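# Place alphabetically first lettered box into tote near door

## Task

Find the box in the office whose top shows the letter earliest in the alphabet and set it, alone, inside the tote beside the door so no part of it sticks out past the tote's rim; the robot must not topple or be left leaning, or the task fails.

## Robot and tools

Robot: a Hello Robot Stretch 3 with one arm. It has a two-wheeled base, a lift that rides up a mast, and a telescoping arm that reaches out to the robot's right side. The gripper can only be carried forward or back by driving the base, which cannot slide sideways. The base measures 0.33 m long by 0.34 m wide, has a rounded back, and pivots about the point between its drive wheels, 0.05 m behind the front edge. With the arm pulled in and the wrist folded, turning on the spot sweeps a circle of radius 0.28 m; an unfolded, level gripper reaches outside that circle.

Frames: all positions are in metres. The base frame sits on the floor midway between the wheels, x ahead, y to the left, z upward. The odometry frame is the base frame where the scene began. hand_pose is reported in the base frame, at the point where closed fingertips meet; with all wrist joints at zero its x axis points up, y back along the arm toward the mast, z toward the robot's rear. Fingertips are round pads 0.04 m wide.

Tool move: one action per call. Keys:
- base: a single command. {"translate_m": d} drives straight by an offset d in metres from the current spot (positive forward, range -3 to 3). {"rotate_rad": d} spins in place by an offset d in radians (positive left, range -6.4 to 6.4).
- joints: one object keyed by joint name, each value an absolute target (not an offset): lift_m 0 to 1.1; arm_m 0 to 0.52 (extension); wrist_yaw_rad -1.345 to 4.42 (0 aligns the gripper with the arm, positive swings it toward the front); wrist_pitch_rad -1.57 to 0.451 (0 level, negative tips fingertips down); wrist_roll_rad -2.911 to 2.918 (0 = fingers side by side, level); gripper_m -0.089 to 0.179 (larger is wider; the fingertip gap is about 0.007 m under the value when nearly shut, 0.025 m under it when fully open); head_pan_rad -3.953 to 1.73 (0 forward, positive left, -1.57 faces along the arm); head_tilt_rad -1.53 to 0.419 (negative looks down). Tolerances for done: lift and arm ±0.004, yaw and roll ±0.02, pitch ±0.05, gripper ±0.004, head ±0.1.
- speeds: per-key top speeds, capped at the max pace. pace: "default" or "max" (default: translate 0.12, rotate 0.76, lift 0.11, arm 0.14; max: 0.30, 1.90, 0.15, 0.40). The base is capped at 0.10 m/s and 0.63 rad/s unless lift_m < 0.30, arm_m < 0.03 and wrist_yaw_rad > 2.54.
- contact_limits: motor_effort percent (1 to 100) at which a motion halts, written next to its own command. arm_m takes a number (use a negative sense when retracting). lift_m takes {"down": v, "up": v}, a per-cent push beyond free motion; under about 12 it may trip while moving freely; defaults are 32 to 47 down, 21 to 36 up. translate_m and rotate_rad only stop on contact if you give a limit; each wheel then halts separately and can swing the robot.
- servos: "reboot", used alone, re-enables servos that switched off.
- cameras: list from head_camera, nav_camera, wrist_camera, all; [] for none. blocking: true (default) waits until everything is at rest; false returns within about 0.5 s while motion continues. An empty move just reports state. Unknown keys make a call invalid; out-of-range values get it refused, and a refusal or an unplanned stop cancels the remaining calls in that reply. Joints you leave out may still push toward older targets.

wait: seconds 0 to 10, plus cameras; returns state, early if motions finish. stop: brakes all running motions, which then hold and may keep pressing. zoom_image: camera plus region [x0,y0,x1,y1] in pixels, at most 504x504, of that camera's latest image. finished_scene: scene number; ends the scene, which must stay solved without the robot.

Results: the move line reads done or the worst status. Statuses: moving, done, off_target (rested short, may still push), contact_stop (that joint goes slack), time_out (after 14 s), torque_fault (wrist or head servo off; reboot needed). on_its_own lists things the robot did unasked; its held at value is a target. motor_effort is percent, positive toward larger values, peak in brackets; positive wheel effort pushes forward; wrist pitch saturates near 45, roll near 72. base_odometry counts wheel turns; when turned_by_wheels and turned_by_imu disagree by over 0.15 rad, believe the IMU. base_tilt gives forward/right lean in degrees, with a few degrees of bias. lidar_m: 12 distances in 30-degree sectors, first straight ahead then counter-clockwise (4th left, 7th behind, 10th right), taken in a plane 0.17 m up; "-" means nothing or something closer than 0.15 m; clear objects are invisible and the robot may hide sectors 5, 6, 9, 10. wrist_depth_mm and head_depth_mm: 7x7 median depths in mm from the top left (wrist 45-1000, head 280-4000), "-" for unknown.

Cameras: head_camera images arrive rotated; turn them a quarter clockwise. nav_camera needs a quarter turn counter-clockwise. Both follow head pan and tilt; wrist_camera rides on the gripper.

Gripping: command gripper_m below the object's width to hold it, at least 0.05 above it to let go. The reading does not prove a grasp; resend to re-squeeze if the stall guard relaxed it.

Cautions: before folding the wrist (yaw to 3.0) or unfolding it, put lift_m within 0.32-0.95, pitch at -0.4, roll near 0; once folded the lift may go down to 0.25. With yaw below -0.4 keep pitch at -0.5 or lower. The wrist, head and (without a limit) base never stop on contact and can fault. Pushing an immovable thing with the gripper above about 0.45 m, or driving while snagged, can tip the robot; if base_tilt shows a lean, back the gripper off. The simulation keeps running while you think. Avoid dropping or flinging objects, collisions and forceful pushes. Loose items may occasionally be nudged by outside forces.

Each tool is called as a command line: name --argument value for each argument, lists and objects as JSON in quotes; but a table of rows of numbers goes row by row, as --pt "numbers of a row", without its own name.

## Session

move --joints '{"head_pan_rad": 1.57, "head_tilt_rad": -0.3}' --pace "max" --cameras '["nav_camera", "head_camera"]'

move --joints '{"head_pan_rad": 0.0}' --pace "max" --cameras '["nav_camera", "head_camera"]'

move --joints '{"head_pan_rad": -1.57}' --pace "max" --cameras '["nav_camera", "head_camera"]'

move --joints '{"head_pan_rad": -3.14}' --pace "max" --cameras '["nav_camera", "head_camera"]'

Scene clock: 1.03 s.
move: done
base_odometry: x=+0.000 y=+0.000 heading=+0.000
turned_by_wheels: +0.000
turned_by_imu: +0.000
base_tilt: forward=+0.9 right=-0.1
lidar_m: 1.38 2.07 1.11 0.87 0.86 0.91 1.36 1.08 1.14 0.89 0.88 0.94
head_depth_mm: 853 899 960 1017 1099 1183 1280 / 821 867 923 984 1051 1120 1209 / 797 843 891 943 1007 1076 1160 / 772 814 861 908 966 1034 1110 / 755 788 836 881 947 1005 1063 / 724 758 800 846 895 956 1019 / 702 736 777 816 860 915 982
base_status: not commanded
joint_positions: lift_m=+0.410 arm_m=+0.002 wrist_yaw_rad=+2.888 wrist_pitch_rad=-0.323 wrist_roll_rad=+0.000 gripper_m=+0.037 head_pan_rad=+1.605 head_tilt_rad=-0.298
joint_status: all done
measured_speeds: all 0
motor_effort: left_wheel=-0.1(0.5) right_wheel=+1.5(2.5) lift_m=+26.3(26.6) arm_m=-10.8(10.8) wrist_yaw_rad=+0.8(1.3) wrist_pitch_rad=+2.8(3.1) wrist_roll_rad=+0.8(1.1) gripper_m=-0.2(1.0) head_pan_rad=-0.4(4.9) head_tilt_rad=-0.8(2.5)
hand_pose: x=+0.0377 y=+0.0812 z=+0.4448 quat_wxyz=(+0.201, +0.706, +0.025, +0.678) (m; base frame)
wrist_depth_mm: - 703 - - - - - / 133 754 - - - - - / 140 174 - - - - - / 149 167 - - - - - / 160 173 972 914 926 924 925 / 694 182 128 691 724 742 758 / 614 193 606 624 587 628 629
pictures: head_camera (sideways), nav_camera (sideways)
Images, in order (width x height): head_camera 896x504, nav_camera 672x504.

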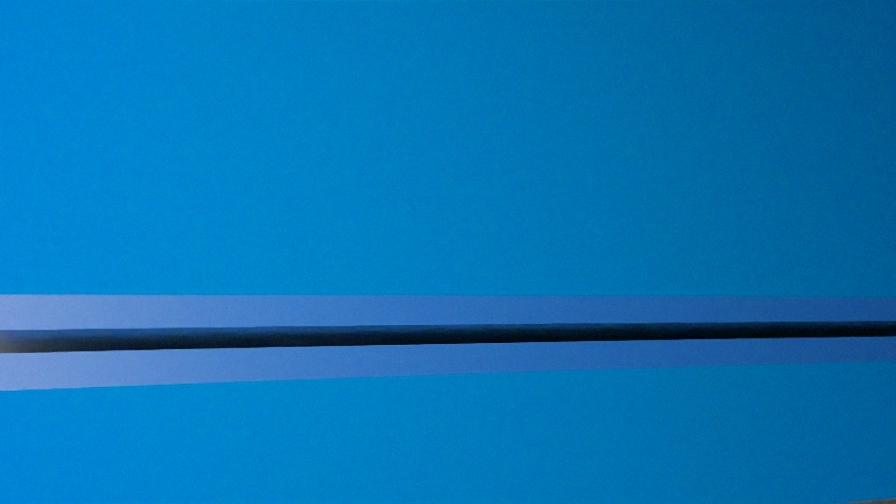

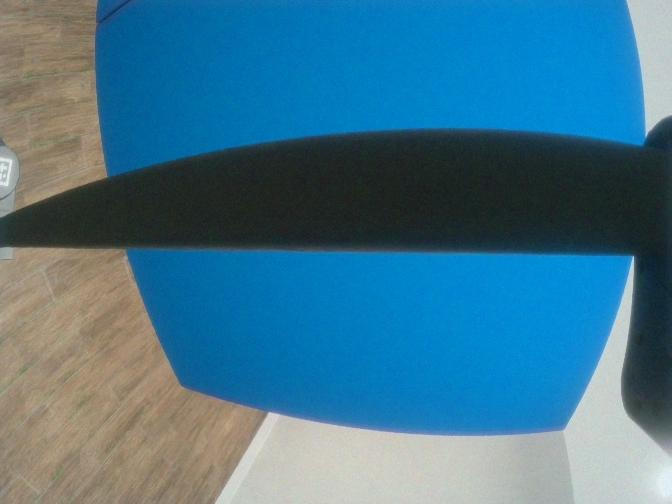

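Scene clock: 2.10 s.
move: done
base_odometry: x=+0.000 y=+0.000 heading=+0.000
turned_by_wheels: +0.000
turned_by_imu: +0.000
base_tilt: forward=+0.8 right=-0.2
lidar_m: 1.39 2.07 1.11 0.87 0.86 0.91 1.35 1.08 1.14 0.89 0.88 0.94
head_depth_mm: 1215 1244 1273 1324 1352 1391 1422 / 1403 1460 1495 1548 1595 1654 1562 / 1665 1749 1800 1881 1947 1916 1576 / 1958 2039 2152 2289 2349 1974 1576 / 1881 1998 2122 2210 2353 1985 1564 / 1809 1901 2003 2115 2236 1868 1569 / 1749 1824 1939 2029 2167 1979 1565
base_status: not commanded
joint_positions: lift_m=+0.410 arm_m=+0.002 wrist_yaw_rad=+2.888 wrist_pitch_rad=-0.323 wrist_roll_rad=+0.000 gripper_m=+0.037 head_pan_rad=-0.019 head_tilt_rad=-0.299
joint_status: all done
measured_speeds: all 0
motor_effort: left_wheel=-0.3(0.4) right_wheel=+2.1(2.6) lift_m=+26.6(26.7) arm_m=-13.7(13.9) wrist_yaw_rad=+0.7(1.1) wrist_pitch_rad=+2.6(3.2) wrist_roll_rad=+0.8(1.1) gripper_m=+0.0(1.4) head_pan_rad=-0.7(5.2) head_tilt_rad=-1.8(3.3)
hand_pose: x=+0.0377 y=+0.0812 z=+0.4448 quat_wxyz=(+0.201, +0.706, +0.025, +0.678) (m; base frame)
wrist_depth_mm: - 710 - - - - - / 133 755 - - - - - / 140 175 - - - - - / 149 168 - - - - - / 160 172 959 928 911 903 931 / 724 182 128 701 718 738 739 / 630 193 601 622 587 637 616
pictures: head_camera (sideways), nav_camera (sideways)
Images, in order (width x height): head_camera 896x504, nav_camera 672x504.

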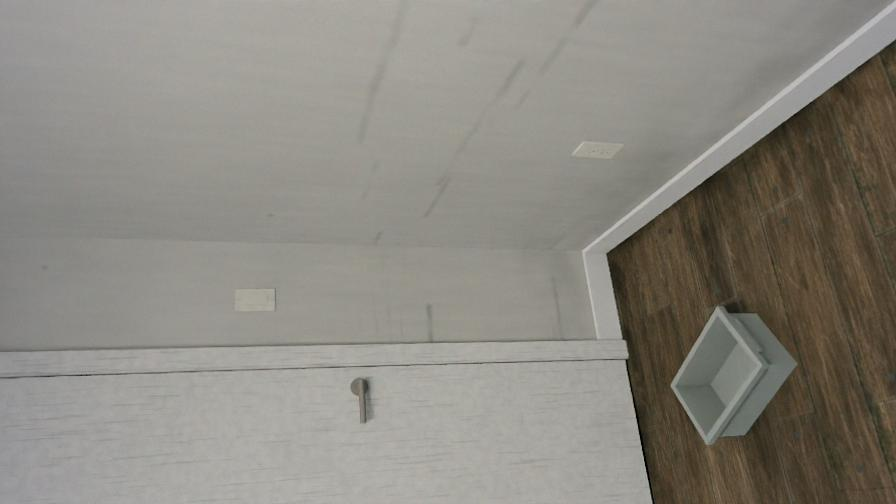

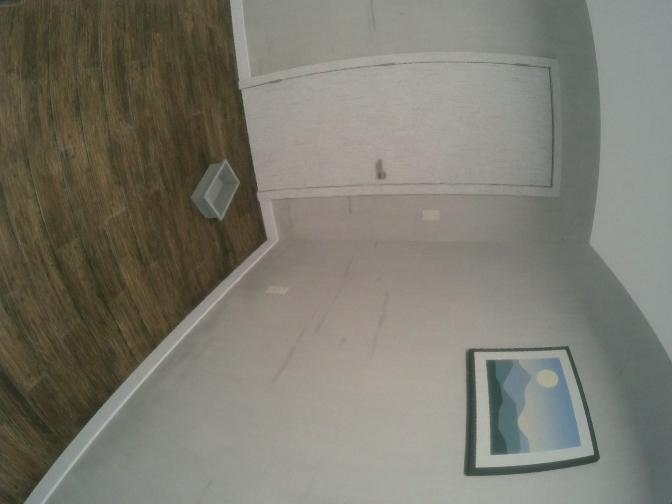

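Scene clock: 3.13 s.
move: done
base_odometry: x=+0.000 y=+0.000 heading=+0.000
turned_by_wheels: +0.000
turned_by_imu: +0.000
base_tilt: forward=+1.0 right=-0.1
lidar_m: 1.38 2.07 1.11 0.87 0.86 0.91 1.35 1.08 1.13 0.89 0.88 0.94
head_depth_mm: 922 983 1042 1117 1206 1307 1414 / 881 929 992 1055 1138 1226 1331 / 847 891 946 1011 1073 1158 1255 / 812 853 902 958 1020 1096 1182 / 782 817 867 915 980 1040 1112 / 751 786 830 875 932 984 1058 / 725 760 799 844 894 946 1005
base_status: not commanded
joint_positions: lift_m=+0.410 arm_m=+0.002 wrist_yaw_rad=+2.888 wrist_pitch_rad=-0.323 wrist_roll_rad=+0.000 gripper_m=+0.037 head_pan_rad=-1.615 head_tilt_rad=-0.300
joint_status: all done
measured_speeds: all 0
motor_effort: left_wheel=-0.4(0.5) right_wheel=+2.3(2.4) lift_m=+26.8(26.9) arm_m=-16.3(16.6) wrist_yaw_rad=+0.9(1.4) wrist_pitch_rad=+2.7(3.1) wrist_roll_rad=+0.8(1.0) gripper_m=-1.0(1.1) head_pan_rad=+1.6(6.0) head_tilt_rad=-0.9(2.1)
hand_pose: x=+0.0377 y=+0.0812 z=+0.4448 quat_wxyz=(+0.201, +0.706, +0.025, +0.678) (m; base frame)
wrist_depth_mm: - 712 - - - - - / 133 731 - - - - - / 141 174 - - - - - / 149 167 - - - - - / 161 172 965 923 907 919 916 / 727 183 128 703 713 753 738 / 627 193 604 624 596 620 622
pictures: head_camera (sideways), nav_camera (sideways)
Images, in order (width x height): head_camera 896x504, nav_camera 672x504.

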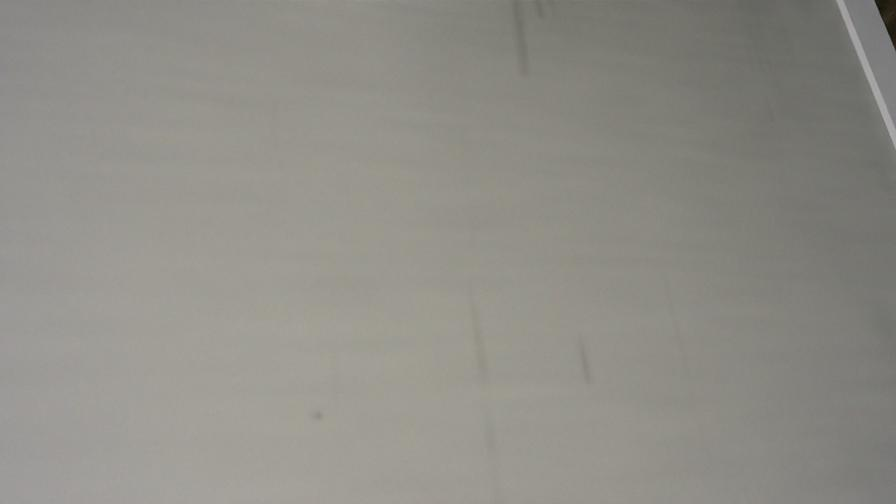

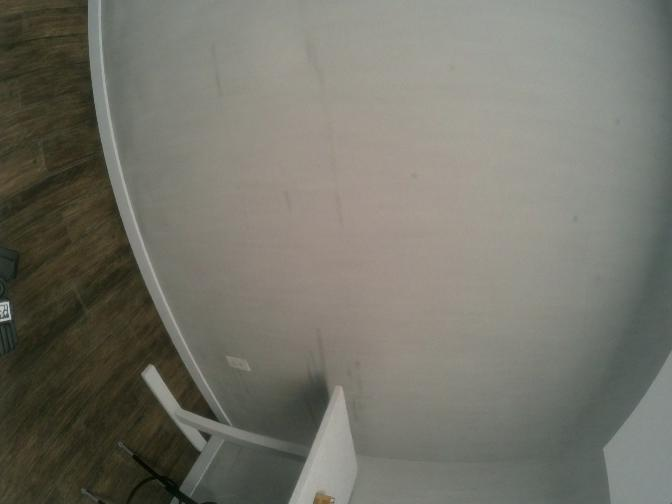

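Scene clock: 4.17 s.
move: done
base_odometry: x=+0.000 y=+0.000 heading=+0.000
turned_by_wheels: +0.000
turned_by_imu: +0.000
base_tilt: forward=+0.8 right=-0.1
lidar_m: 1.39 2.07 1.11 0.87 0.86 0.91 1.35 1.08 1.14 0.89 0.88 0.94
head_depth_mm: 1140 1170 1198 1236 1266 1304 1341 / 1314 1355 1393 1378 1481 1532 1527 / 1541 1595 1638 1297 1776 1840 1583 / 1596 1689 1791 1174 1527 1783 1567 / 1534 1619 1699 1164 1930 1962 1562 / 1488 1565 1645 1157 1822 1902 1560 / 1421 1497 1565 1143 1730 1822 1475
base_status: not commanded
joint_positions: lift_m=+0.410 arm_m=+0.002 wrist_yaw_rad=+2.888 wrist_pitch_rad=-0.323 wrist_roll_rad=+0.000 gripper_m=+0.037 head_pan_rad=-3.195 head_tilt_rad=-0.300
joint_status: all done
measured_speeds: all 0
motor_effort: left_wheel=-0.2(0.5) right_wheel=+2.1(2.4) lift_m=+26.9(27.1) arm_m=-19.8(19.8) wrist_yaw_rad=+0.6(1.4) wrist_pitch_rad=+2.6(3.1) wrist_roll_rad=+0.8(1.0) gripper_m=-0.1(1.2) head_pan_rad=+2.8(5.3) head_tilt_rad=-1.4(2.0)
hand_pose: x=+0.0377 y=+0.0812 z=+0.4448 quat_wxyz=(+0.201, +0.706, +0.025, +0.678) (m; base frame)
wrist_depth_mm: - 722 - - - - - / 133 746 - - - - - / 140 174 - - - - - / 149 167 - - - - - / 160 172 956 930 918 925 907 / 702 183 128 692 715 752 751 / 630 192 607 631 586 633 626
pictures: head_camera (sideways), nav_camera (sideways)
Images, in order (width x height): head_camera 896x504, nav_camera 672x504.

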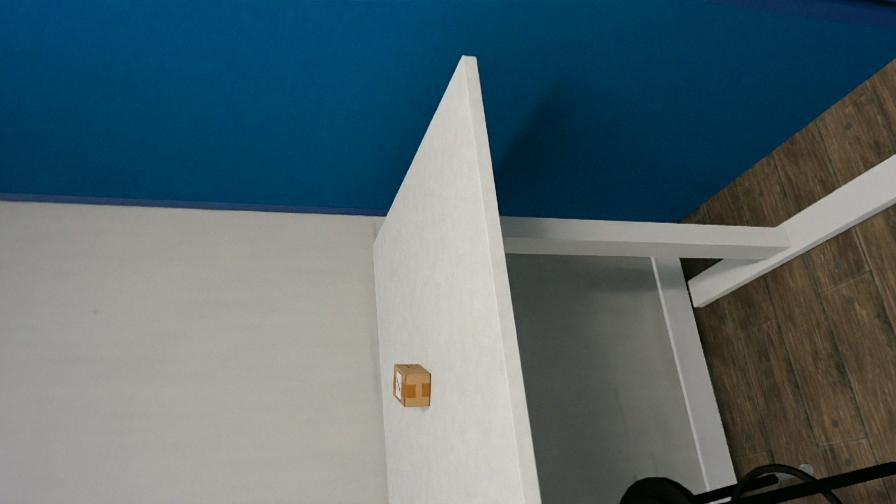

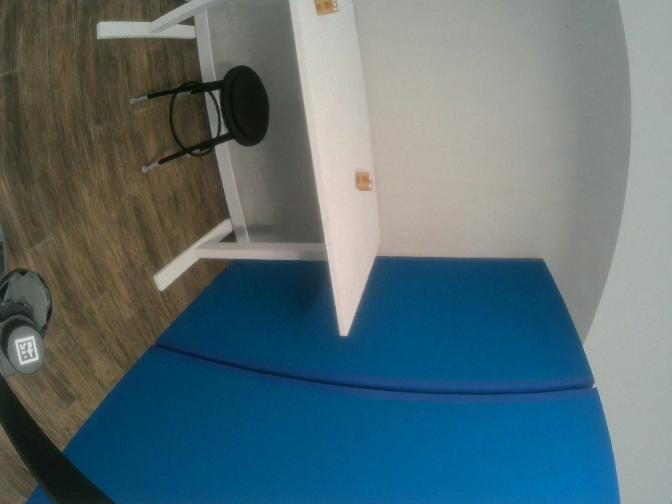

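zoom_image --camera "head_camera" --region '[375, 350, 445, 420]'

move --base '{"translate_m": -0.3}' --joints '{"head_pan_rad": -2.42, "head_tilt_rad": -0.35, "lift_m": 0.33}' --pace "max" --cameras '["head_camera"]'

Scaled by 7.200 from the camera's 896x504 image, which has a finer 1280x720 frame.

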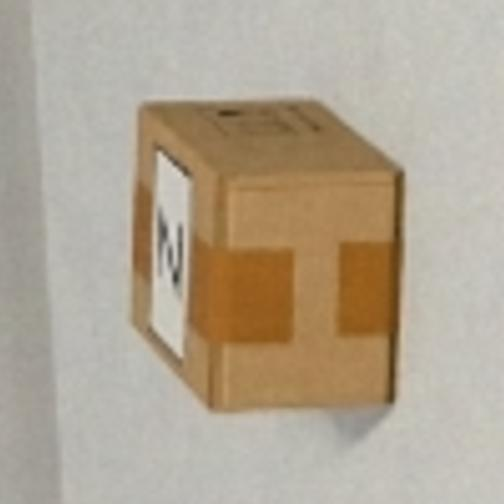

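Scene clock: 49.13 s.
move: done
base_odometry: x=-0.300 y=+0.000 heading=+0.000
turned_by_wheels: +0.000
turned_by_imu: +0.001
base_tilt: forward=+0.8 right=-0.3
lidar_m: 1.58 2.34 0.95 0.74 0.74 0.78 1.06 0.80 0.89 1.01 1.00 1.07
head_depth_mm: 1176 1226 1305 1033 687 1560 1523 / 1201 1271 1345 1029 718 1081 1404 / 1257 1321 1402 1017 753 1076 1510 / 1290 1377 1443 1009 788 1149 1452 / 1334 1422 1509 1002 1744 1814 1481 / 1392 1499 1544 915 1820 1801 1473 / 1421 1462 1522 987 1307 1668 1453
base_status: done
joint_positions: lift_m=+0.330 arm_m=+0.002 wrist_yaw_rad=+2.888 wrist_pitch_rad=-0.324 wrist_roll_rad=+0.000 gripper_m=+0.037 head_pan_rad=-2.418 head_tilt_rad=-0.351
joint_status: all done
measured_speeds: all 0
motor_effort: left_wheel=-8.5(11.2) right_wheel=+0.2(14.6) lift_m=+26.5(26.6) arm_m=-18.9(23.4) wrist_yaw_rad=+1.1(1.3) wrist_pitch_rad=+2.8(3.4) wrist_roll_rad=+1.0(1.2) gripper_m=-0.1(1.2) head_pan_rad=-2.1(4.2) head_tilt_rad=-1.2(3.2)
hand_pose: x=+0.0376 y=+0.0810 z=+0.3643 quat_wxyz=(+0.202, +0.706, +0.025, +0.678) (m; base frame)
wrist_depth_mm: - 138 773 828 - - - / 133 - 820 - - - - / 140 154 - - - - - / 149 159 - - - - - / 160 170 795 804 783 788 816 / 614 182 128 592 622 642 637 / 534 193 518 531 520 536 544
pictures: head_camera (sideways)
Images, in order (width x height): head_camera 896x504.

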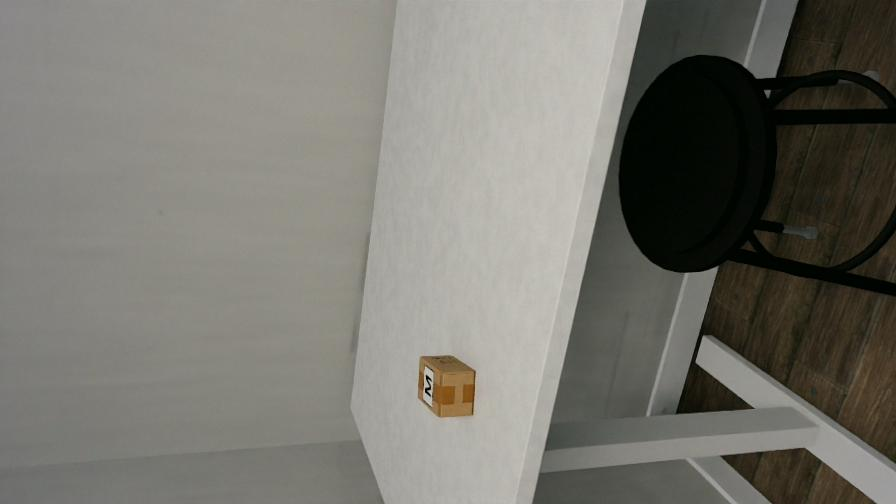

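zoom_image --camera "head_camera" --region '[405, 345, 485, 425]'

move --joints '{"head_pan_rad": -3.1, "head_tilt_rad": -0.35}' --pace "max" --cameras '["head_camera"]'

Scaled by 6.300 from the camera's 896x504 image, which has a finer 1280x720 frame.

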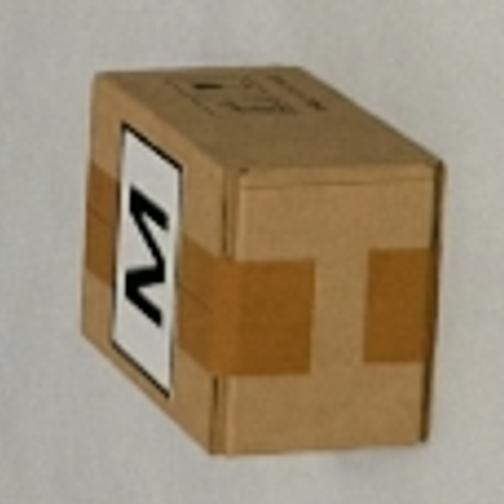

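Scene clock: 52.90 s.
move: done
base_odometry: x=-0.300 y=+0.000 heading=+0.000
turned_by_wheels: +0.000
turned_by_imu: +0.001
base_tilt: forward=+1.1 right=-0.1
lidar_m: 1.58 2.33 0.95 0.74 0.73 0.78 1.06 0.81 0.89 1.02 1.00 1.08
head_depth_mm: 1073 1100 1139 1090 1166 1239 1294 / 1258 1307 1346 1025 1340 1489 1464 / 1331 1419 1502 1018 1167 1319 1383 / 1277 1357 1443 1011 791 1778 1500 / 1236 1317 1397 1000 746 1704 1506 / 1202 1276 1354 975 741 1658 1504 / 1168 1230 1303 992 702 1585 1454
base_status: not commanded
joint_positions: lift_m=+0.330 arm_m=+0.002 wrist_yaw_rad=+2.888 wrist_pitch_rad=-0.324 wrist_roll_rad=+0.000 gripper_m=+0.037 head_pan_rad=-3.118 head_tilt_rad=-0.351
joint_status: all done
measured_speeds: all 0
motor_effort: left_wheel=-8.5(8.6) right_wheel=+0.8(0.8) lift_m=+30.3(30.7) arm_m=-14.8(16.1) wrist_yaw_rad=+0.4(1.2) wrist_pitch_rad=+3.1(3.2) wrist_roll_rad=+0.8(1.1) gripper_m=-0.7(0.8) head_pan_rad=-1.1(6.8) head_tilt_rad=+1.3(4.2)
hand_pose: x=+0.0376 y=+0.0810 z=+0.3643 quat_wxyz=(+0.202, +0.706, +0.025, +0.678) (m; base frame)
wrist_depth_mm: - 139 761 839 - - - / 133 - 810 - - - - / 140 155 - - - - - / 149 158 - - - - - / 160 169 793 797 789 792 795 / 608 183 127 592 615 649 641 / 539 193 519 538 520 539 541
pictures: head_camera (sideways)
Images, in order (width x height): head_camera 896x504.

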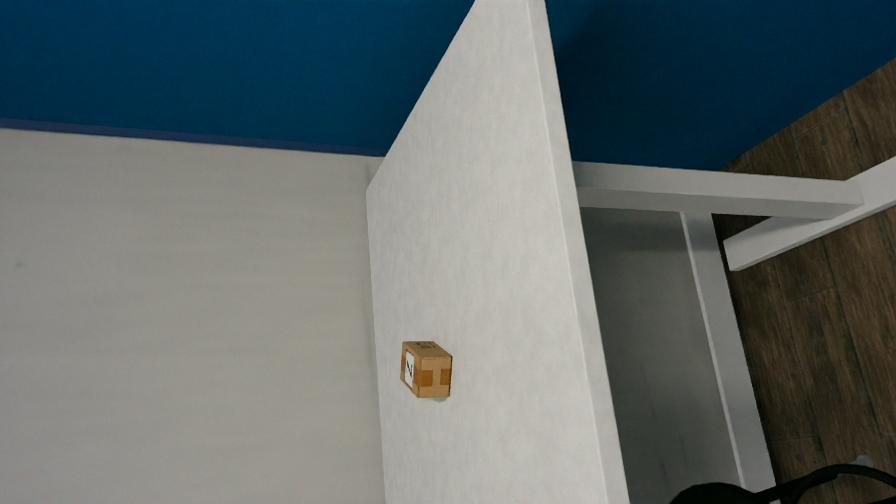

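move --base '{"rotate_rad": 0.653}' --joints '{"lift_m": 0.27, "head_pan_rad": 0.5, "head_tilt_rad": -0.3}' --pace "max" --cameras '[]'

move --base '{"translate_m": 1.75}' --pace "max" --cameras '["nav_camera"]'

move --base '{"rotate_rad": 1.461}' --pace "max" --cameras '[]'

move --base '{"translate_m": 1.2}' --pace "max" --cameras '["nav_camera", "head_camera"]'

Scene clock: 76.27 s.
move: done
base_odometry: x=-0.300 y=+0.000 heading=+0.652
turned_by_wheels: +0.653
turned_by_imu: +0.651
base_tilt: forward=+0.9 right=+0.0
lidar_m: 1.58 0.88 0.73 0.73 0.83 1.06 0.80 1.19 1.00 1.00 1.13 1.88
head_depth_mm: 1183 1283 1388 2487 2479 2007 1590 / 1059 1136 1222 1313 1427 1566 1567 / 951 1014 1090 1164 1251 1363 1439 / 869 916 969 1040 1104 1187 1284 / 800 840 885 935 996 1058 1138 / 743 780 816 861 901 962 1012 / 687 715 745 787 823 869 917
base_status: done
joint_positions: lift_m=+0.270 arm_m=+0.002 wrist_yaw_rad=+2.888 wrist_pitch_rad=-0.325 wrist_roll_rad=+0.000 gripper_m=+0.037 head_pan_rad=+0.516 head_tilt_rad=-0.300
joint_status: all done
measured_speeds: translate_m=+0.000 rotate_rad=+0.000 lift_m=+0.000 arm_m=+0.000 wrist_yaw_rad=+0.000 wrist_pitch_rad=+0.000 wrist_roll_rad=+0.000 head_pan_rad=-0.024 head_tilt_rad=+0.000
motor_effort: left_wheel=-9.0(17.2) right_wheel=+8.5(15.0) lift_m=+27.8(28.6) arm_m=-15.1(15.1) wrist_yaw_rad=+1.0(1.3) wrist_pitch_rad=+3.2(3.7) wrist_roll_rad=+1.0(1.1) gripper_m=-0.1(1.6) head_pan_rad=-2.6(5.4) head_tilt_rad=+4.2(5.7)
hand_pose: x=+0.0376 y=+0.0809 z=+0.3041 quat_wxyz=(+0.202, +0.706, +0.026, +0.678) (m; base frame)
wrist_depth_mm: - 139 - - - 688 - / 134 - - - - 741 - / 140 154 - - - 798 - / 149 160 - 811 837 830 846 / 167 172 722 703 688 688 696 / 536 183 127 514 547 563 558 / 469 194 282 467 446 472 467
pictures: none
No camera images: "cameras" was empty.

Scene clock: 83.53 s.
move: done
base_odometry: x=+1.091 y=+1.062 heading=+0.652
turned_by_wheels: +0.000
turned_by_imu: -0.001
base_tilt: forward=+0.8 right=-0.1
lidar_m: 0.66 0.75 1.25 0.64 0.54 0.66 2.54 1.64 1.38 1.38 0.77 0.65
head_depth_mm: 615 638 666 692 722 754 791 / 665 688 720 750 786 827 870 / 716 750 785 826 868 915 967 / 787 823 865 910 963 1027 1094 / 869 914 961 1022 1102 1173 1256 / 964 1021 1084 1166 1265 1350 1430 / 1085 1163 1244 1349 1464 1615 1568
base_status: done
joint_positions: lift_m=+0.270 arm_m=+0.002 wrist_yaw_rad=+2.888 wrist_pitch_rad=-0.325 wrist_roll_rad=+0.000 gripper_m=+0.037 head_pan_rad=+0.500 head_tilt_rad=-0.300
joint_status: not commanded
measured_speeds: all 0
motor_effort: left_wheel=+1.8(13.7) right_wheel=+3.4(16.3) lift_m=+24.7(30.1) arm_m=-23.2(23.7) wrist_yaw_rad=+0.7(1.5) wrist_pitch_rad=+3.1(3.6) wrist_roll_rad=+0.9(1.1) gripper_m=-0.4(1.2) head_pan_rad=-3.7(5.2) head_tilt_rad=+3.1(5.6)
hand_pose: x=+0.0376 y=+0.0809 z=+0.3041 quat_wxyz=(+0.202, +0.706, +0.026, +0.678) (m; base frame)
wrist_depth_mm: - 503 - - - - - / 133 148 - - - - - / 140 154 - - - - - / 150 160 906 900 895 898 - / 163 172 730 695 698 700 667 / - 182 127 523 537 563 567 / 468 194 283 467 443 469 479
pictures: nav_camera (sideways)
Images, in order (width x height): nav_camera 672x504.

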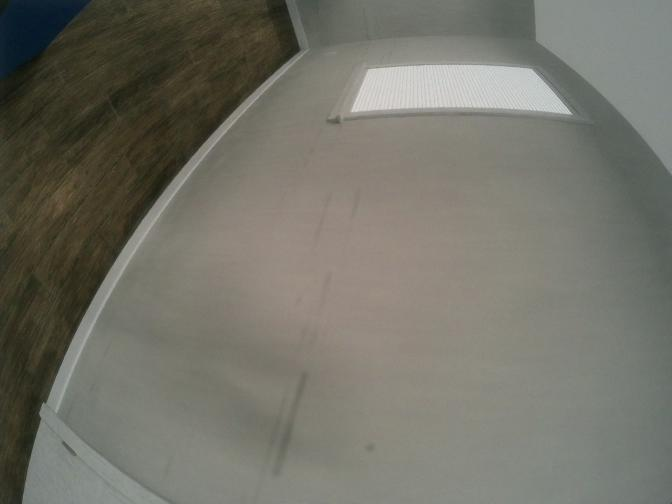

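Scene clock: 85.57 s.
move: done
base_odometry: x=+1.091 y=+1.062 heading=+2.113
turned_by_wheels: +1.461
turned_by_imu: +1.454
base_tilt: forward=+1.0 right=-0.3
lidar_m: 0.85 0.46 0.55 2.13 1.80 1.40 1.38 0.84 0.65 0.67 0.71 1.05
head_depth_mm: 614 672 743 3400 2612 1996 1596 / 517 558 607 663 725 812 908 / 448 476 511 553 599 652 713 / 395 417 442 472 505 544 586 / 371 391 414 440 469 502 539 / 399 424 452 482 516 555 601 / 436 464 497 535 578 628 687
base_status: done
joint_positions: lift_m=+0.270 arm_m=+0.002 wrist_yaw_rad=+2.888 wrist_pitch_rad=-0.325 wrist_roll_rad=+0.000 gripper_m=+0.037 head_pan_rad=+0.500 head_tilt_rad=-0.300
joint_status: not commanded
measured_speeds: all 0
motor_effort: left_wheel=-8.1(16.8) right_wheel=+9.6(16.6) lift_m=+23.1(24.9) arm_m=-23.0(23.7) wrist_yaw_rad=+0.7(1.3) wrist_pitch_rad=+3.0(3.5) wrist_roll_rad=+0.9(1.0) gripper_m=+0.5(1.2) head_pan_rad=-2.7(4.0) head_tilt_rad=+2.8(4.1)
hand_pose: x=+0.0376 y=+0.0809 z=+0.3041 quat_wxyz=(+0.202, +0.706, +0.026, +0.678) (m; base frame)
wrist_depth_mm: - - - - - 423 354 / 133 - - - - 422 372 / 140 - - - - 435 403 / 150 169 889 903 858 441 438 / 167 172 717 697 662 473 488 / 530 182 128 525 539 520 524 / 465 193 281 472 442 468 473
pictures: none
No camera images: "cameras" was empty.

Scene clock: 90.93 s.
move: done
base_odometry: x=+0.472 y=+2.090 heading=+2.113
turned_by_wheels: +0.000
turned_by_imu: -0.001
base_tilt: forward=+0.9 right=-0.1
lidar_m: 1.74 2.25 2.78 1.13 1.08 0.42 2.22 1.01 0.79 0.78 0.83 1.22
head_depth_mm: 2010 2060 2115 2273 2375 2010 1588 / 2125 2209 2256 2425 2458 1962 1590 / 2252 2349 2382 2594 2662 1975 1574 / 2417 2537 2592 2719 2513 1982 1570 / 2570 2760 2845 3118 2738 1964 1570 / 2826 2995 3125 3381 2710 1971 1565 / 3061 3211 3410 3535 2676 1991 1572
base_status: done
joint_positions: lift_m=+0.270 arm_m=+0.002 wrist_yaw_rad=+2.888 wrist_pitch_rad=-0.325 wrist_roll_rad=+0.000 gripper_m=+0.037 head_pan_rad=+0.500 head_tilt_rad=-0.300
joint_status: not commanded
measured_speeds: all 0
motor_effort: left_wheel=+6.8(12.3) right_wheel=+1.8(20.9) lift_m=+23.4(23.5) arm_m=-19.7(23.4) wrist_yaw_rad=+1.1(1.3) wrist_pitch_rad=+3.2(3.7) wrist_roll_rad=+0.9(1.1) gripper_m=-0.2(1.3) head_pan_rad=-2.1(4.1) head_tilt_rad=+2.2(4.1)
hand_pose: x=+0.0376 y=+0.0809 z=+0.3041 quat_wxyz=(+0.202, +0.706, +0.026, +0.678) (m; base frame)
wrist_depth_mm: - - - - - - - / 133 - - - - - - / 140 - - - - - - / 150 169 890 903 896 897 908 / 160 171 726 692 690 697 695 / 517 183 127 533 541 559 565 / 467 194 282 472 440 474 471
pictures: head_camera (sideways), nav_camera (sideways)
Images, in order (width x height): head_camera 896x504, nav_camera 672x504.

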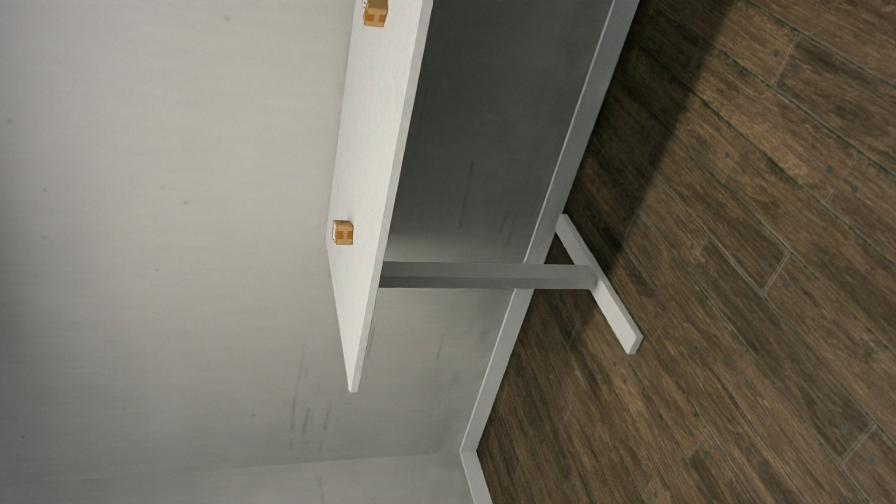

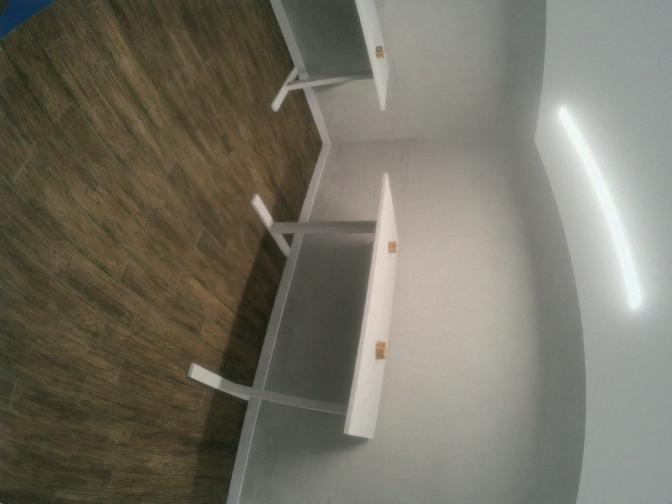

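move --base '{"rotate_rad": 1.105}' --joints '{"head_pan_rad": -1.6, "head_tilt_rad": -0.35}' --pace "max" --cameras '[]'

move --base '{"translate_m": 1.44}' --pace "max" --cameras '["head_camera"]'

Scene clock: 107.07 s.
move: done
base_odometry: x=+0.472 y=+2.090 heading=-3.066
turned_by_wheels: +1.105
turned_by_imu: +1.102
base_tilt: forward=+1.0 right=+0.0
lidar_m: 2.78 1.13 1.04 0.42 1.95 0.98 0.78 0.78 0.85 1.30 1.74 2.25
head_depth_mm: 1095 1122 1151 1190 1242 1290 1326 / 1279 1321 1375 1397 1476 1547 1462 / 1526 1604 1663 1731 1807 1792 1512 / 1911 2015 2096 2244 2250 1878 1507 / 1963 2095 2221 2364 2445 1859 1506 / 1913 2025 2134 2267 2341 1852 1492 / 1839 1951 2076 2170 2279 1861 1487
base_status: done
joint_positions: lift_m=+0.270 arm_m=+0.002 wrist_yaw_rad=+2.888 wrist_pitch_rad=-0.325 wrist_roll_rad=+0.000 gripper_m=+0.037 head_pan_rad=-1.616 head_tilt_rad=-0.349
joint_status: all done
measured_speeds: translate_m=+0.000 rotate_rad=+0.000 lift_m=+0.000 arm_m=+0.000 wrist_yaw_rad=+0.000 wrist_pitch_rad=+0.000 wrist_roll_rad=+0.000 head_pan_rad=+0.024 head_tilt_rad=+0.000
motor_effort: left_wheel=-8.0(17.9) right_wheel=+8.3(17.1) lift_m=+27.6(30.3) arm_m=-22.9(23.7) wrist_yaw_rad=+0.8(1.1) wrist_pitch_rad=+2.9(3.6) wrist_roll_rad=+0.8(1.1) gripper_m=+0.2(1.3) head_pan_rad=+3.3(5.0) head_tilt_rad=-1.6(3.8)
hand_pose: x=+0.0376 y=+0.0809 z=+0.3041 quat_wxyz=(+0.202, +0.706, +0.026, +0.678) (m; base frame)
wrist_depth_mm: - - 430 - - - - / 133 - 453 - - - - / 140 - 488 - - - - / 149 169 543 - 801 906 912 / 167 173 703 158 676 691 691 / 541 183 127 521 536 563 570 / 463 192 280 472 439 475 469
pictures: none
No camera images: "cameras" was empty.

Scene clock: 113.27 s.
move: done
base_odometry: x=-0.964 y=+1.981 heading=-3.066
turned_by_wheels: +0.000
turned_by_imu: -0.002
base_tilt: forward=+1.0 right=-0.1
lidar_m: 1.35 1.66 1.15 1.14 0.95 1.43 2.12 2.10 1.63 1.67 1.22 1.79
head_depth_mm: 1705 1833 1854 1307 2184 1834 1512 / 1636 1741 1785 1300 2139 1887 1513 / 1578 1669 1749 1182 2060 1853 1511 / 1524 1608 1685 1177 1997 1871 1496 / 1470 1561 1615 1074 1895 1852 1491 / 1423 1501 1572 1065 1831 1867 1506 / 1381 1453 1515 988 1735 1816 1475
base_status: done
joint_positions: lift_m=+0.270 arm_m=+0.002 wrist_yaw_rad=+2.888 wrist_pitch_rad=-0.325 wrist_roll_rad=+0.000 gripper_m=+0.037 head_pan_rad=-1.600 head_tilt_rad=-0.350
joint_status: not commanded
measured_speeds: all 0
motor_effort: left_wheel=+4.9(15.2) right_wheel=-0.5(15.4) lift_m=+21.4(27.6) arm_m=-22.4(23.6) wrist_yaw_rad=+1.0(1.2) wrist_pitch_rad=+3.3(3.5) wrist_roll_rad=+0.9(1.2) gripper_m=+0.4(1.2) head_pan_rad=+3.1(4.6) head_tilt_rad=-1.9(3.0)
hand_pose: x=+0.0376 y=+0.0809 z=+0.3041 quat_wxyz=(+0.202, +0.706, +0.026, +0.678) (m; base frame)
wrist_depth_mm: - - - - - - - / 133 - - - - - - / 140 - - - - - - / 150 164 896 912 923 887 912 / 167 172 720 698 697 702 699 / 536 183 128 530 541 559 560 / 467 192 282 472 444 466 467
pictures: head_camera (sideways)
Images, in order (width x height): head_camera 896x504.

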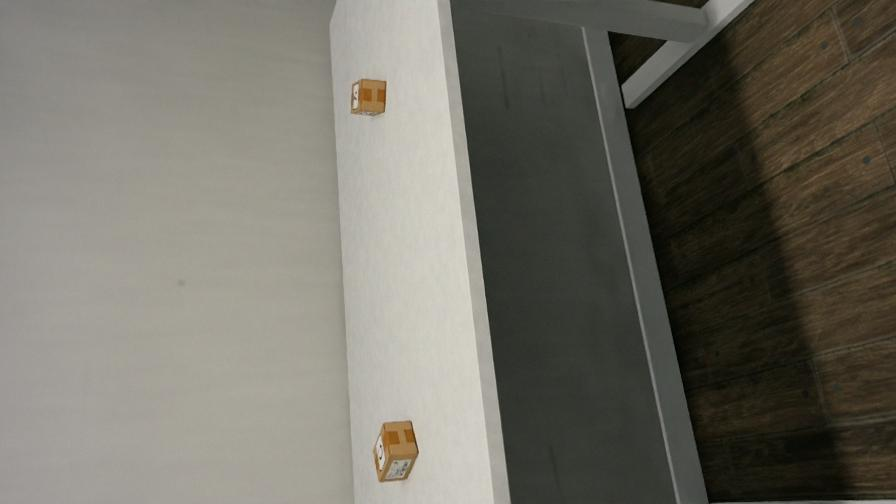

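zoom_image --camera "head_camera" --region '[364, 415, 434, 485]'

zoom_image --camera "head_camera" --region '[338, 67, 398, 127]'

move --joints '{"head_pan_rad": 0.55, "head_tilt_rad": -0.35}' --pace "max" --cameras '["head_camera"]'

Scaled by 7.200 from the camera's 896x504 image, which has a finer 1280x720 frame.

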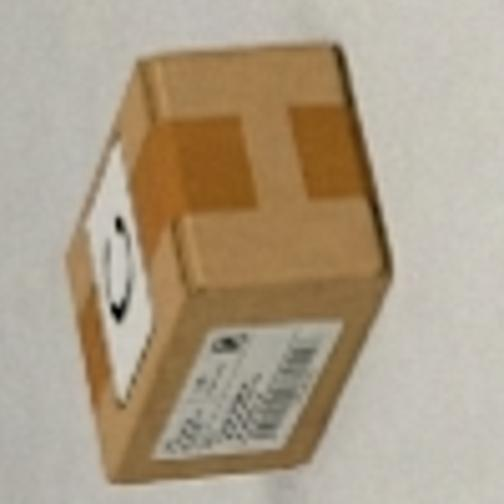

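Scaled by 8.400 from the camera's 896x504 image, which has a finer 1280x720 frame.

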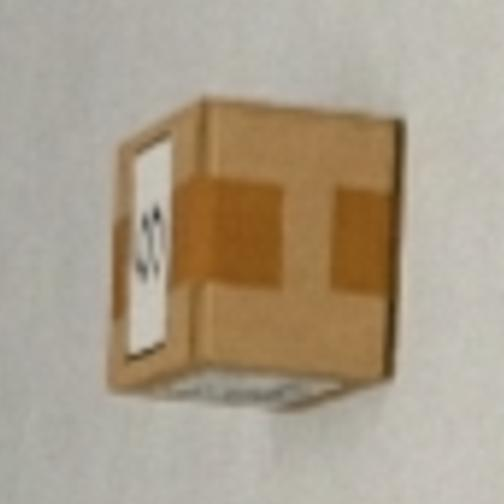

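Scene clock: 116.37 s.
move: done
base_odometry: x=-0.964 y=+1.981 heading=-3.066
turned_by_wheels: +0.000
turned_by_imu: +0.000
base_tilt: forward=+1.2 right=-0.2
lidar_m: 1.35 1.66 1.16 1.13 0.95 1.43 2.12 2.10 1.63 1.67 1.21 1.79
head_depth_mm: 1385 1446 1533 1151 1737 1808 1509 / 1396 1493 1579 1151 1786 1860 1508 / 1444 1530 1607 1140 1868 1870 1498 / 1485 1578 1652 1135 1922 1866 1487 / 1516 1613 1706 1126 1989 1863 1488 / 1548 1672 1757 1115 1519 1662 1465 / 1572 1670 1757 1202 2029 1797 1497
base_status: not commanded
joint_positions: lift_m=+0.270 arm_m=+0.002 wrist_yaw_rad=+2.888 wrist_pitch_rad=-0.325 wrist_roll_rad=+0.000 gripper_m=+0.037 head_pan_rad=+0.600 head_tilt_rad=-0.350
joint_status: all done
measured_speeds: all 0
motor_effort: left_wheel=+4.9(5.2) right_wheel=-0.7(1.1) lift_m=+22.2(22.4) arm_m=-21.8(22.8) wrist_yaw_rad=+0.7(1.3) wrist_pitch_rad=+3.3(3.4) wrist_roll_rad=+0.8(1.1) gripper_m=+0.5(0.9) head_pan_rad=-3.8(5.4) head_tilt_rad=-1.6(4.3)
hand_pose: x=+0.0376 y=+0.0809 z=+0.3041 quat_wxyz=(+0.202, +0.706, +0.026, +0.678) (m; base frame)
wrist_depth_mm: - - - - - - - / 133 - - - - - - / 141 - - - - - - / 149 165 882 899 909 923 925 / 167 171 731 680 695 687 690 / 541 182 128 515 537 565 564 / 462 194 281 467 442 475 474
pictures: head_camera (sideways)
Images, in order (width x height): head_camera 896x504.

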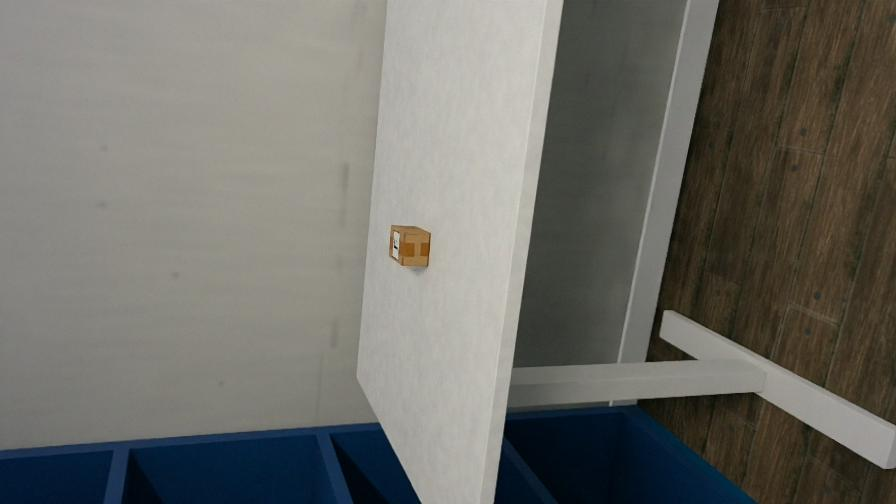

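zoom_image --camera "head_camera" --region '[380, 216, 440, 276]'

move --joints '{"head_pan_rad": -0.05, "head_tilt_rad": -0.35}' --pace "max" --cameras '["head_camera"]'

Scaled by 8.400 from the camera's 896x504 image, which has a finer 1280x720 frame.

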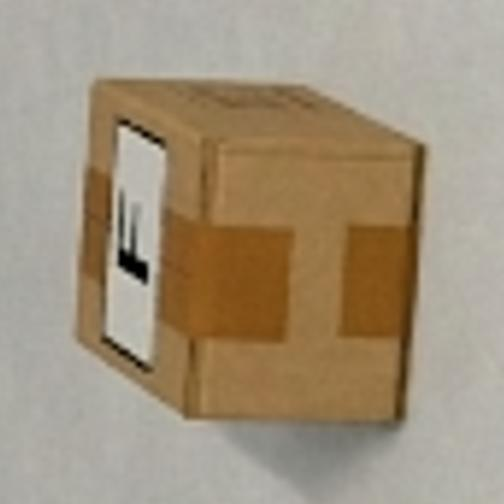

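Scene clock: 125.90 s.
move: done
base_odometry: x=-0.964 y=+1.981 heading=-3.066
turned_by_wheels: +0.000
turned_by_imu: +0.001
base_tilt: forward=+1.1 right=-0.2
lidar_m: 1.35 1.66 1.15 1.14 0.95 1.43 2.12 2.10 1.63 1.67 1.21 1.80
head_depth_mm: 1730 1864 2016 2146 2322 1888 1511 / 1660 1796 1910 1337 2182 1875 1514 / 1586 1711 1826 1235 2100 1807 1464 / 1538 1636 1723 1135 2001 1810 1492 / 1480 1567 1653 1093 1921 1845 1479 / 1439 1504 1602 1114 1821 1847 1501 / 1393 1473 1554 1112 1767 1818 1482
base_status: not commanded
joint_positions: lift_m=+0.270 arm_m=+0.002 wrist_yaw_rad=+2.888 wrist_pitch_rad=-0.325 wrist_roll_rad=+0.000 gripper_m=+0.037 head_pan_rad=-0.064 head_tilt_rad=-0.350
joint_status: all done
measured_speeds: all 0
motor_effort: left_wheel=+4.6(5.0) right_wheel=-0.9(0.9) lift_m=+23.1(23.5) arm_m=-21.1(22.0) wrist_yaw_rad=+0.9(1.2) wrist_pitch_rad=+3.2(3.5) wrist_roll_rad=+0.8(1.2) gripper_m=-0.2(1.2) head_pan_rad=-2.1(4.9) head_tilt_rad=-2.0(2.1)
hand_pose: x=+0.0376 y=+0.0809 z=+0.3041 quat_wxyz=(+0.202, +0.706, +0.026, +0.678) (m; base frame)
wrist_depth_mm: - - - - - - - / 133 - - - - - - / 140 - - - - - - / 150 165 901 914 918 927 920 / 167 172 749 684 674 699 692 / 539 182 128 525 536 561 557 / 474 193 282 471 442 470 468
pictures: head_camera (sideways)
Images, in order (width x height): head_camera 896x504.

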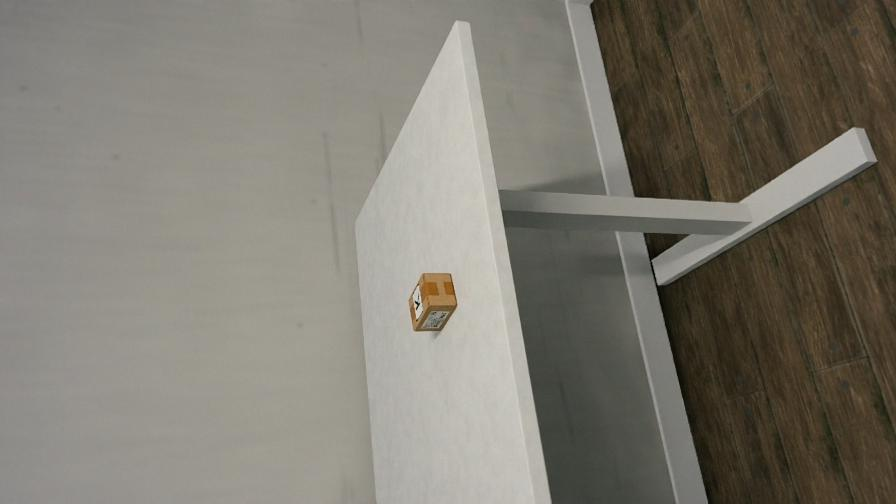

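zoom_image --camera "head_camera" --region '[402, 268, 467, 333]'

move --base '{"rotate_rad": -1.41}' --joints '{"head_pan_rad": 0.05, "head_tilt_rad": -0.42}' --pace "max" --cameras '[]'

move --base '{"translate_m": 0.33}' --pace "max" --cameras '["head_camera"]'

Scaled by 7.754 from the camera's 896x504 image, which has a finer 1280x720 frame.

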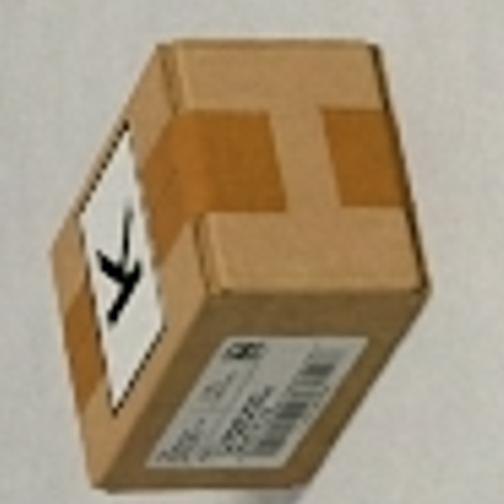

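Scene clock: 152.03 s.
move: done
base_odometry: x=-0.964 y=+1.981 heading=+1.808
turned_by_wheels: -1.410
turned_by_imu: -1.402
base_tilt: forward=+1.0 right=+0.0
lidar_m: 1.65 1.21 1.36 1.35 1.32 1.14 1.37 0.93 1.43 2.10 2.10 1.63
head_depth_mm: 1435 1556 1440 1811 1961 1747 1428 / 1437 1538 1431 1824 1968 1752 1426 / 1419 1518 1411 1800 1947 1750 1413 / 1418 1514 1409 1751 1942 1715 1415 / 1403 1500 1399 1003 1922 1718 1418 / 1395 1487 1387 1001 1848 1609 1409 / 1380 1482 1552 999 1887 1715 1411
base_status: done
joint_positions: lift_m=+0.270 arm_m=+0.002 wrist_yaw_rad=+2.888 wrist_pitch_rad=-0.325 wrist_roll_rad=+0.000 gripper_m=+0.037 head_pan_rad=+0.052 head_tilt_rad=-0.421
joint_status: all done
measured_speeds: all 0
motor_effort: left_wheel=+9.2(17.5) right_wheel=-9.1(14.6) lift_m=+24.9(25.1) arm_m=-22.9(23.7) wrist_yaw_rad=+0.7(1.2) wrist_pitch_rad=+2.8(3.6) wrist_roll_rad=+0.6(1.2) gripper_m=-0.8(1.1) head_pan_rad=+1.3(4.5) head_tilt_rad=-1.3(4.5)
hand_pose: x=+0.0376 y=+0.0809 z=+0.3041 quat_wxyz=(+0.202, +0.706, +0.026, +0.678) (m; base frame)
wrist_depth_mm: - - - - - - - / 133 - - - - - - / 140 - - - - - - / 149 169 892 920 900 888 896 / 167 173 712 692 690 705 695 / 536 182 127 519 535 558 564 / 471 193 282 468 442 469 469
pictures: none
No camera images: "cameras" was empty.

Scene clock: 154.43 s.
move: done
base_odometry: x=-1.042 y=+2.302 heading=+1.808
turned_by_wheels: +0.000
turned_by_imu: +0.000
base_tilt: forward=+1.0 right=-0.2
lidar_m: 1.33 0.90 1.59 1.31 1.73 1.44 1.64 1.24 1.61 2.03 2.03 1.36
head_depth_mm: 1165 1254 1304 856 692 1710 1424 / 1149 1239 1301 847 660 1660 1421 / 1137 1220 1289 846 658 1672 1409 / 1131 1221 1285 840 653 1663 1421 / 1118 1194 1273 836 650 1628 1403 / 1109 1192 1258 836 651 1610 1307 / 1098 1182 1238 832 647 1591 1416
base_status: done
joint_positions: lift_m=+0.270 arm_m=+0.002 wrist_yaw_rad=+2.888 wrist_pitch_rad=-0.325 wrist_roll_rad=+0.000 gripper_m=+0.037 head_pan_rad=+0.052 head_tilt_rad=-0.421
joint_status: not commanded
measured_speeds: all 0
motor_effort: left_wheel=+6.8(18.8) right_wheel=-0.4(9.2) lift_m=+25.6(25.8) arm_m=-20.7(23.0) wrist_yaw_rad=+0.7(1.2) wrist_pitch_rad=+3.3(3.5) wrist_roll_rad=+0.6(1.1) gripper_m=-0.5(1.2) head_pan_rad=+0.3(2.1) head_tilt_rad=+0.2(2.3)
hand_pose: x=+0.0376 y=+0.0809 z=+0.3041 quat_wxyz=(+0.202, +0.706, +0.026, +0.678) (m; base frame)
wrist_depth_mm: - - - - - - - / 133 - - - - - - / 141 - - - - - - / 150 168 883 906 893 913 920 / 167 172 730 698 688 695 761 / 539 183 128 524 533 550 572 / 471 193 281 472 439 474 470
pictures: head_camera (sideways)
Images, in order (width x height): head_camera 896x504.

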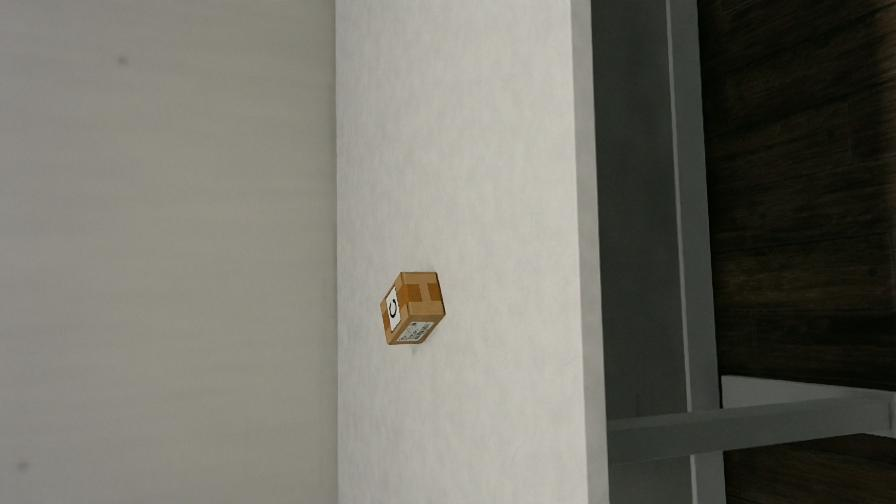

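zoom_image --camera "head_camera" --region '[365, 270, 455, 345]'

move --base '{"translate_m": 0.15}' --joints '{"lift_m": 0.6}' --blocking false --cameras '["head_camera"]'

Scaled by 5.600 from the camera's 896x504 image, which has a finer 1280x720 frame.

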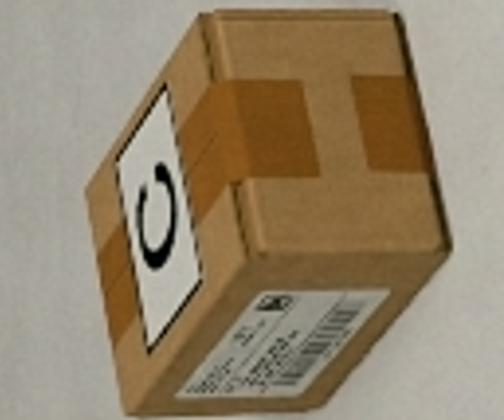

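Scene clock: 173.30 s.
move: moving
base_odometry: x=-1.046 y=+2.317 heading=+1.808
turned_by_wheels: +0.000
turned_by_imu: +0.001
base_tilt: forward=-0.1 right=-0.5
lidar_m: 1.32 0.89 1.57 1.31 1.74 1.46 1.65 1.26 1.63 2.03 2.03 1.34
head_depth_mm: 1145 1228 1307 858 660 1686 1430 / 1137 1221 1290 853 659 1696 1433 / 1126 1200 1283 845 656 1670 1420 / 1121 1204 1263 847 654 1650 1416 / 1109 1187 1249 823 623 1627 1415 / 1105 1175 1254 836 623 1588 1311 / 1095 1167 1226 830 618 1565 1372
base_status: translate_m moving
joint_positions: lift_m=+0.296 arm_m=+0.002 wrist_yaw_rad=+2.888 wrist_pitch_rad=-0.325 wrist_roll_rad=+0.000 gripper_m=+0.037 head_pan_rad=+0.050 head_tilt_rad=-0.421
joint_status: lift_m moving
measured_speeds: translate_m=+0.060 rotate_rad=+0.000 lift_m=+0.099 arm_m=+0.000 wrist_yaw_rad=+0.000 wrist_pitch_rad=+0.000 wrist_roll_rad=+0.000 head_pan_rad=+0.000 head_tilt_rad=+0.000
motor_effort: left_wheel=+10.2(11.7) right_wheel=+7.8(8.1) lift_m=+30.7(31.6) arm_m=-17.7(18.3) wrist_yaw_rad=+0.6(1.1) wrist_pitch_rad=+3.1(3.4) wrist_roll_rad=+0.8(1.0) gripper_m=+0.4(1.2) head_pan_rad=-2.5(4.7) head_tilt_rad=+0.2(1.3)
hand_pose: x=+0.0376 y=+0.0809 z=+0.3305 quat_wxyz=(+0.202, +0.706, +0.026, +0.678) (m; base frame)
wrist_depth_mm: - - - - - - - / 133 - - - - - - / 140 - - - - - - / 149 168 943 959 960 940 968 / 167 172 764 724 738 729 774 / 565 183 127 543 568 586 574 / 495 193 480 496 479 496 492
pictures: head_camera (sideways)
Images, in order (width x height): head_camera 896x504.

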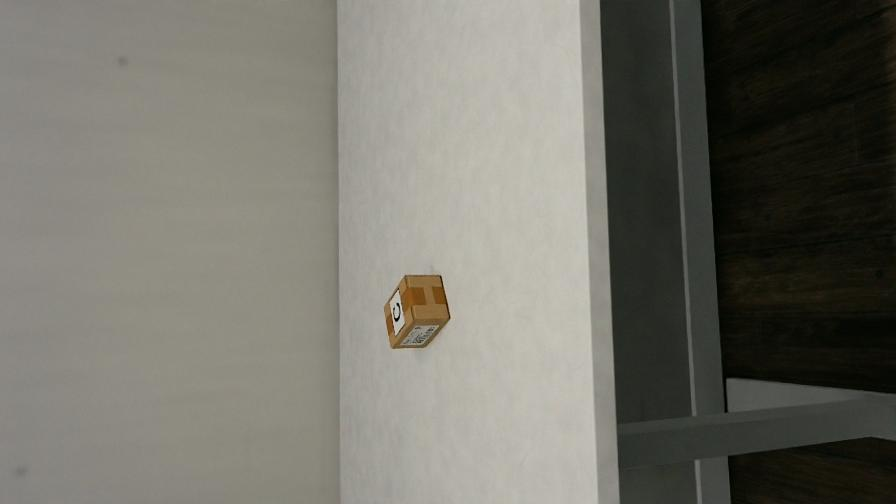

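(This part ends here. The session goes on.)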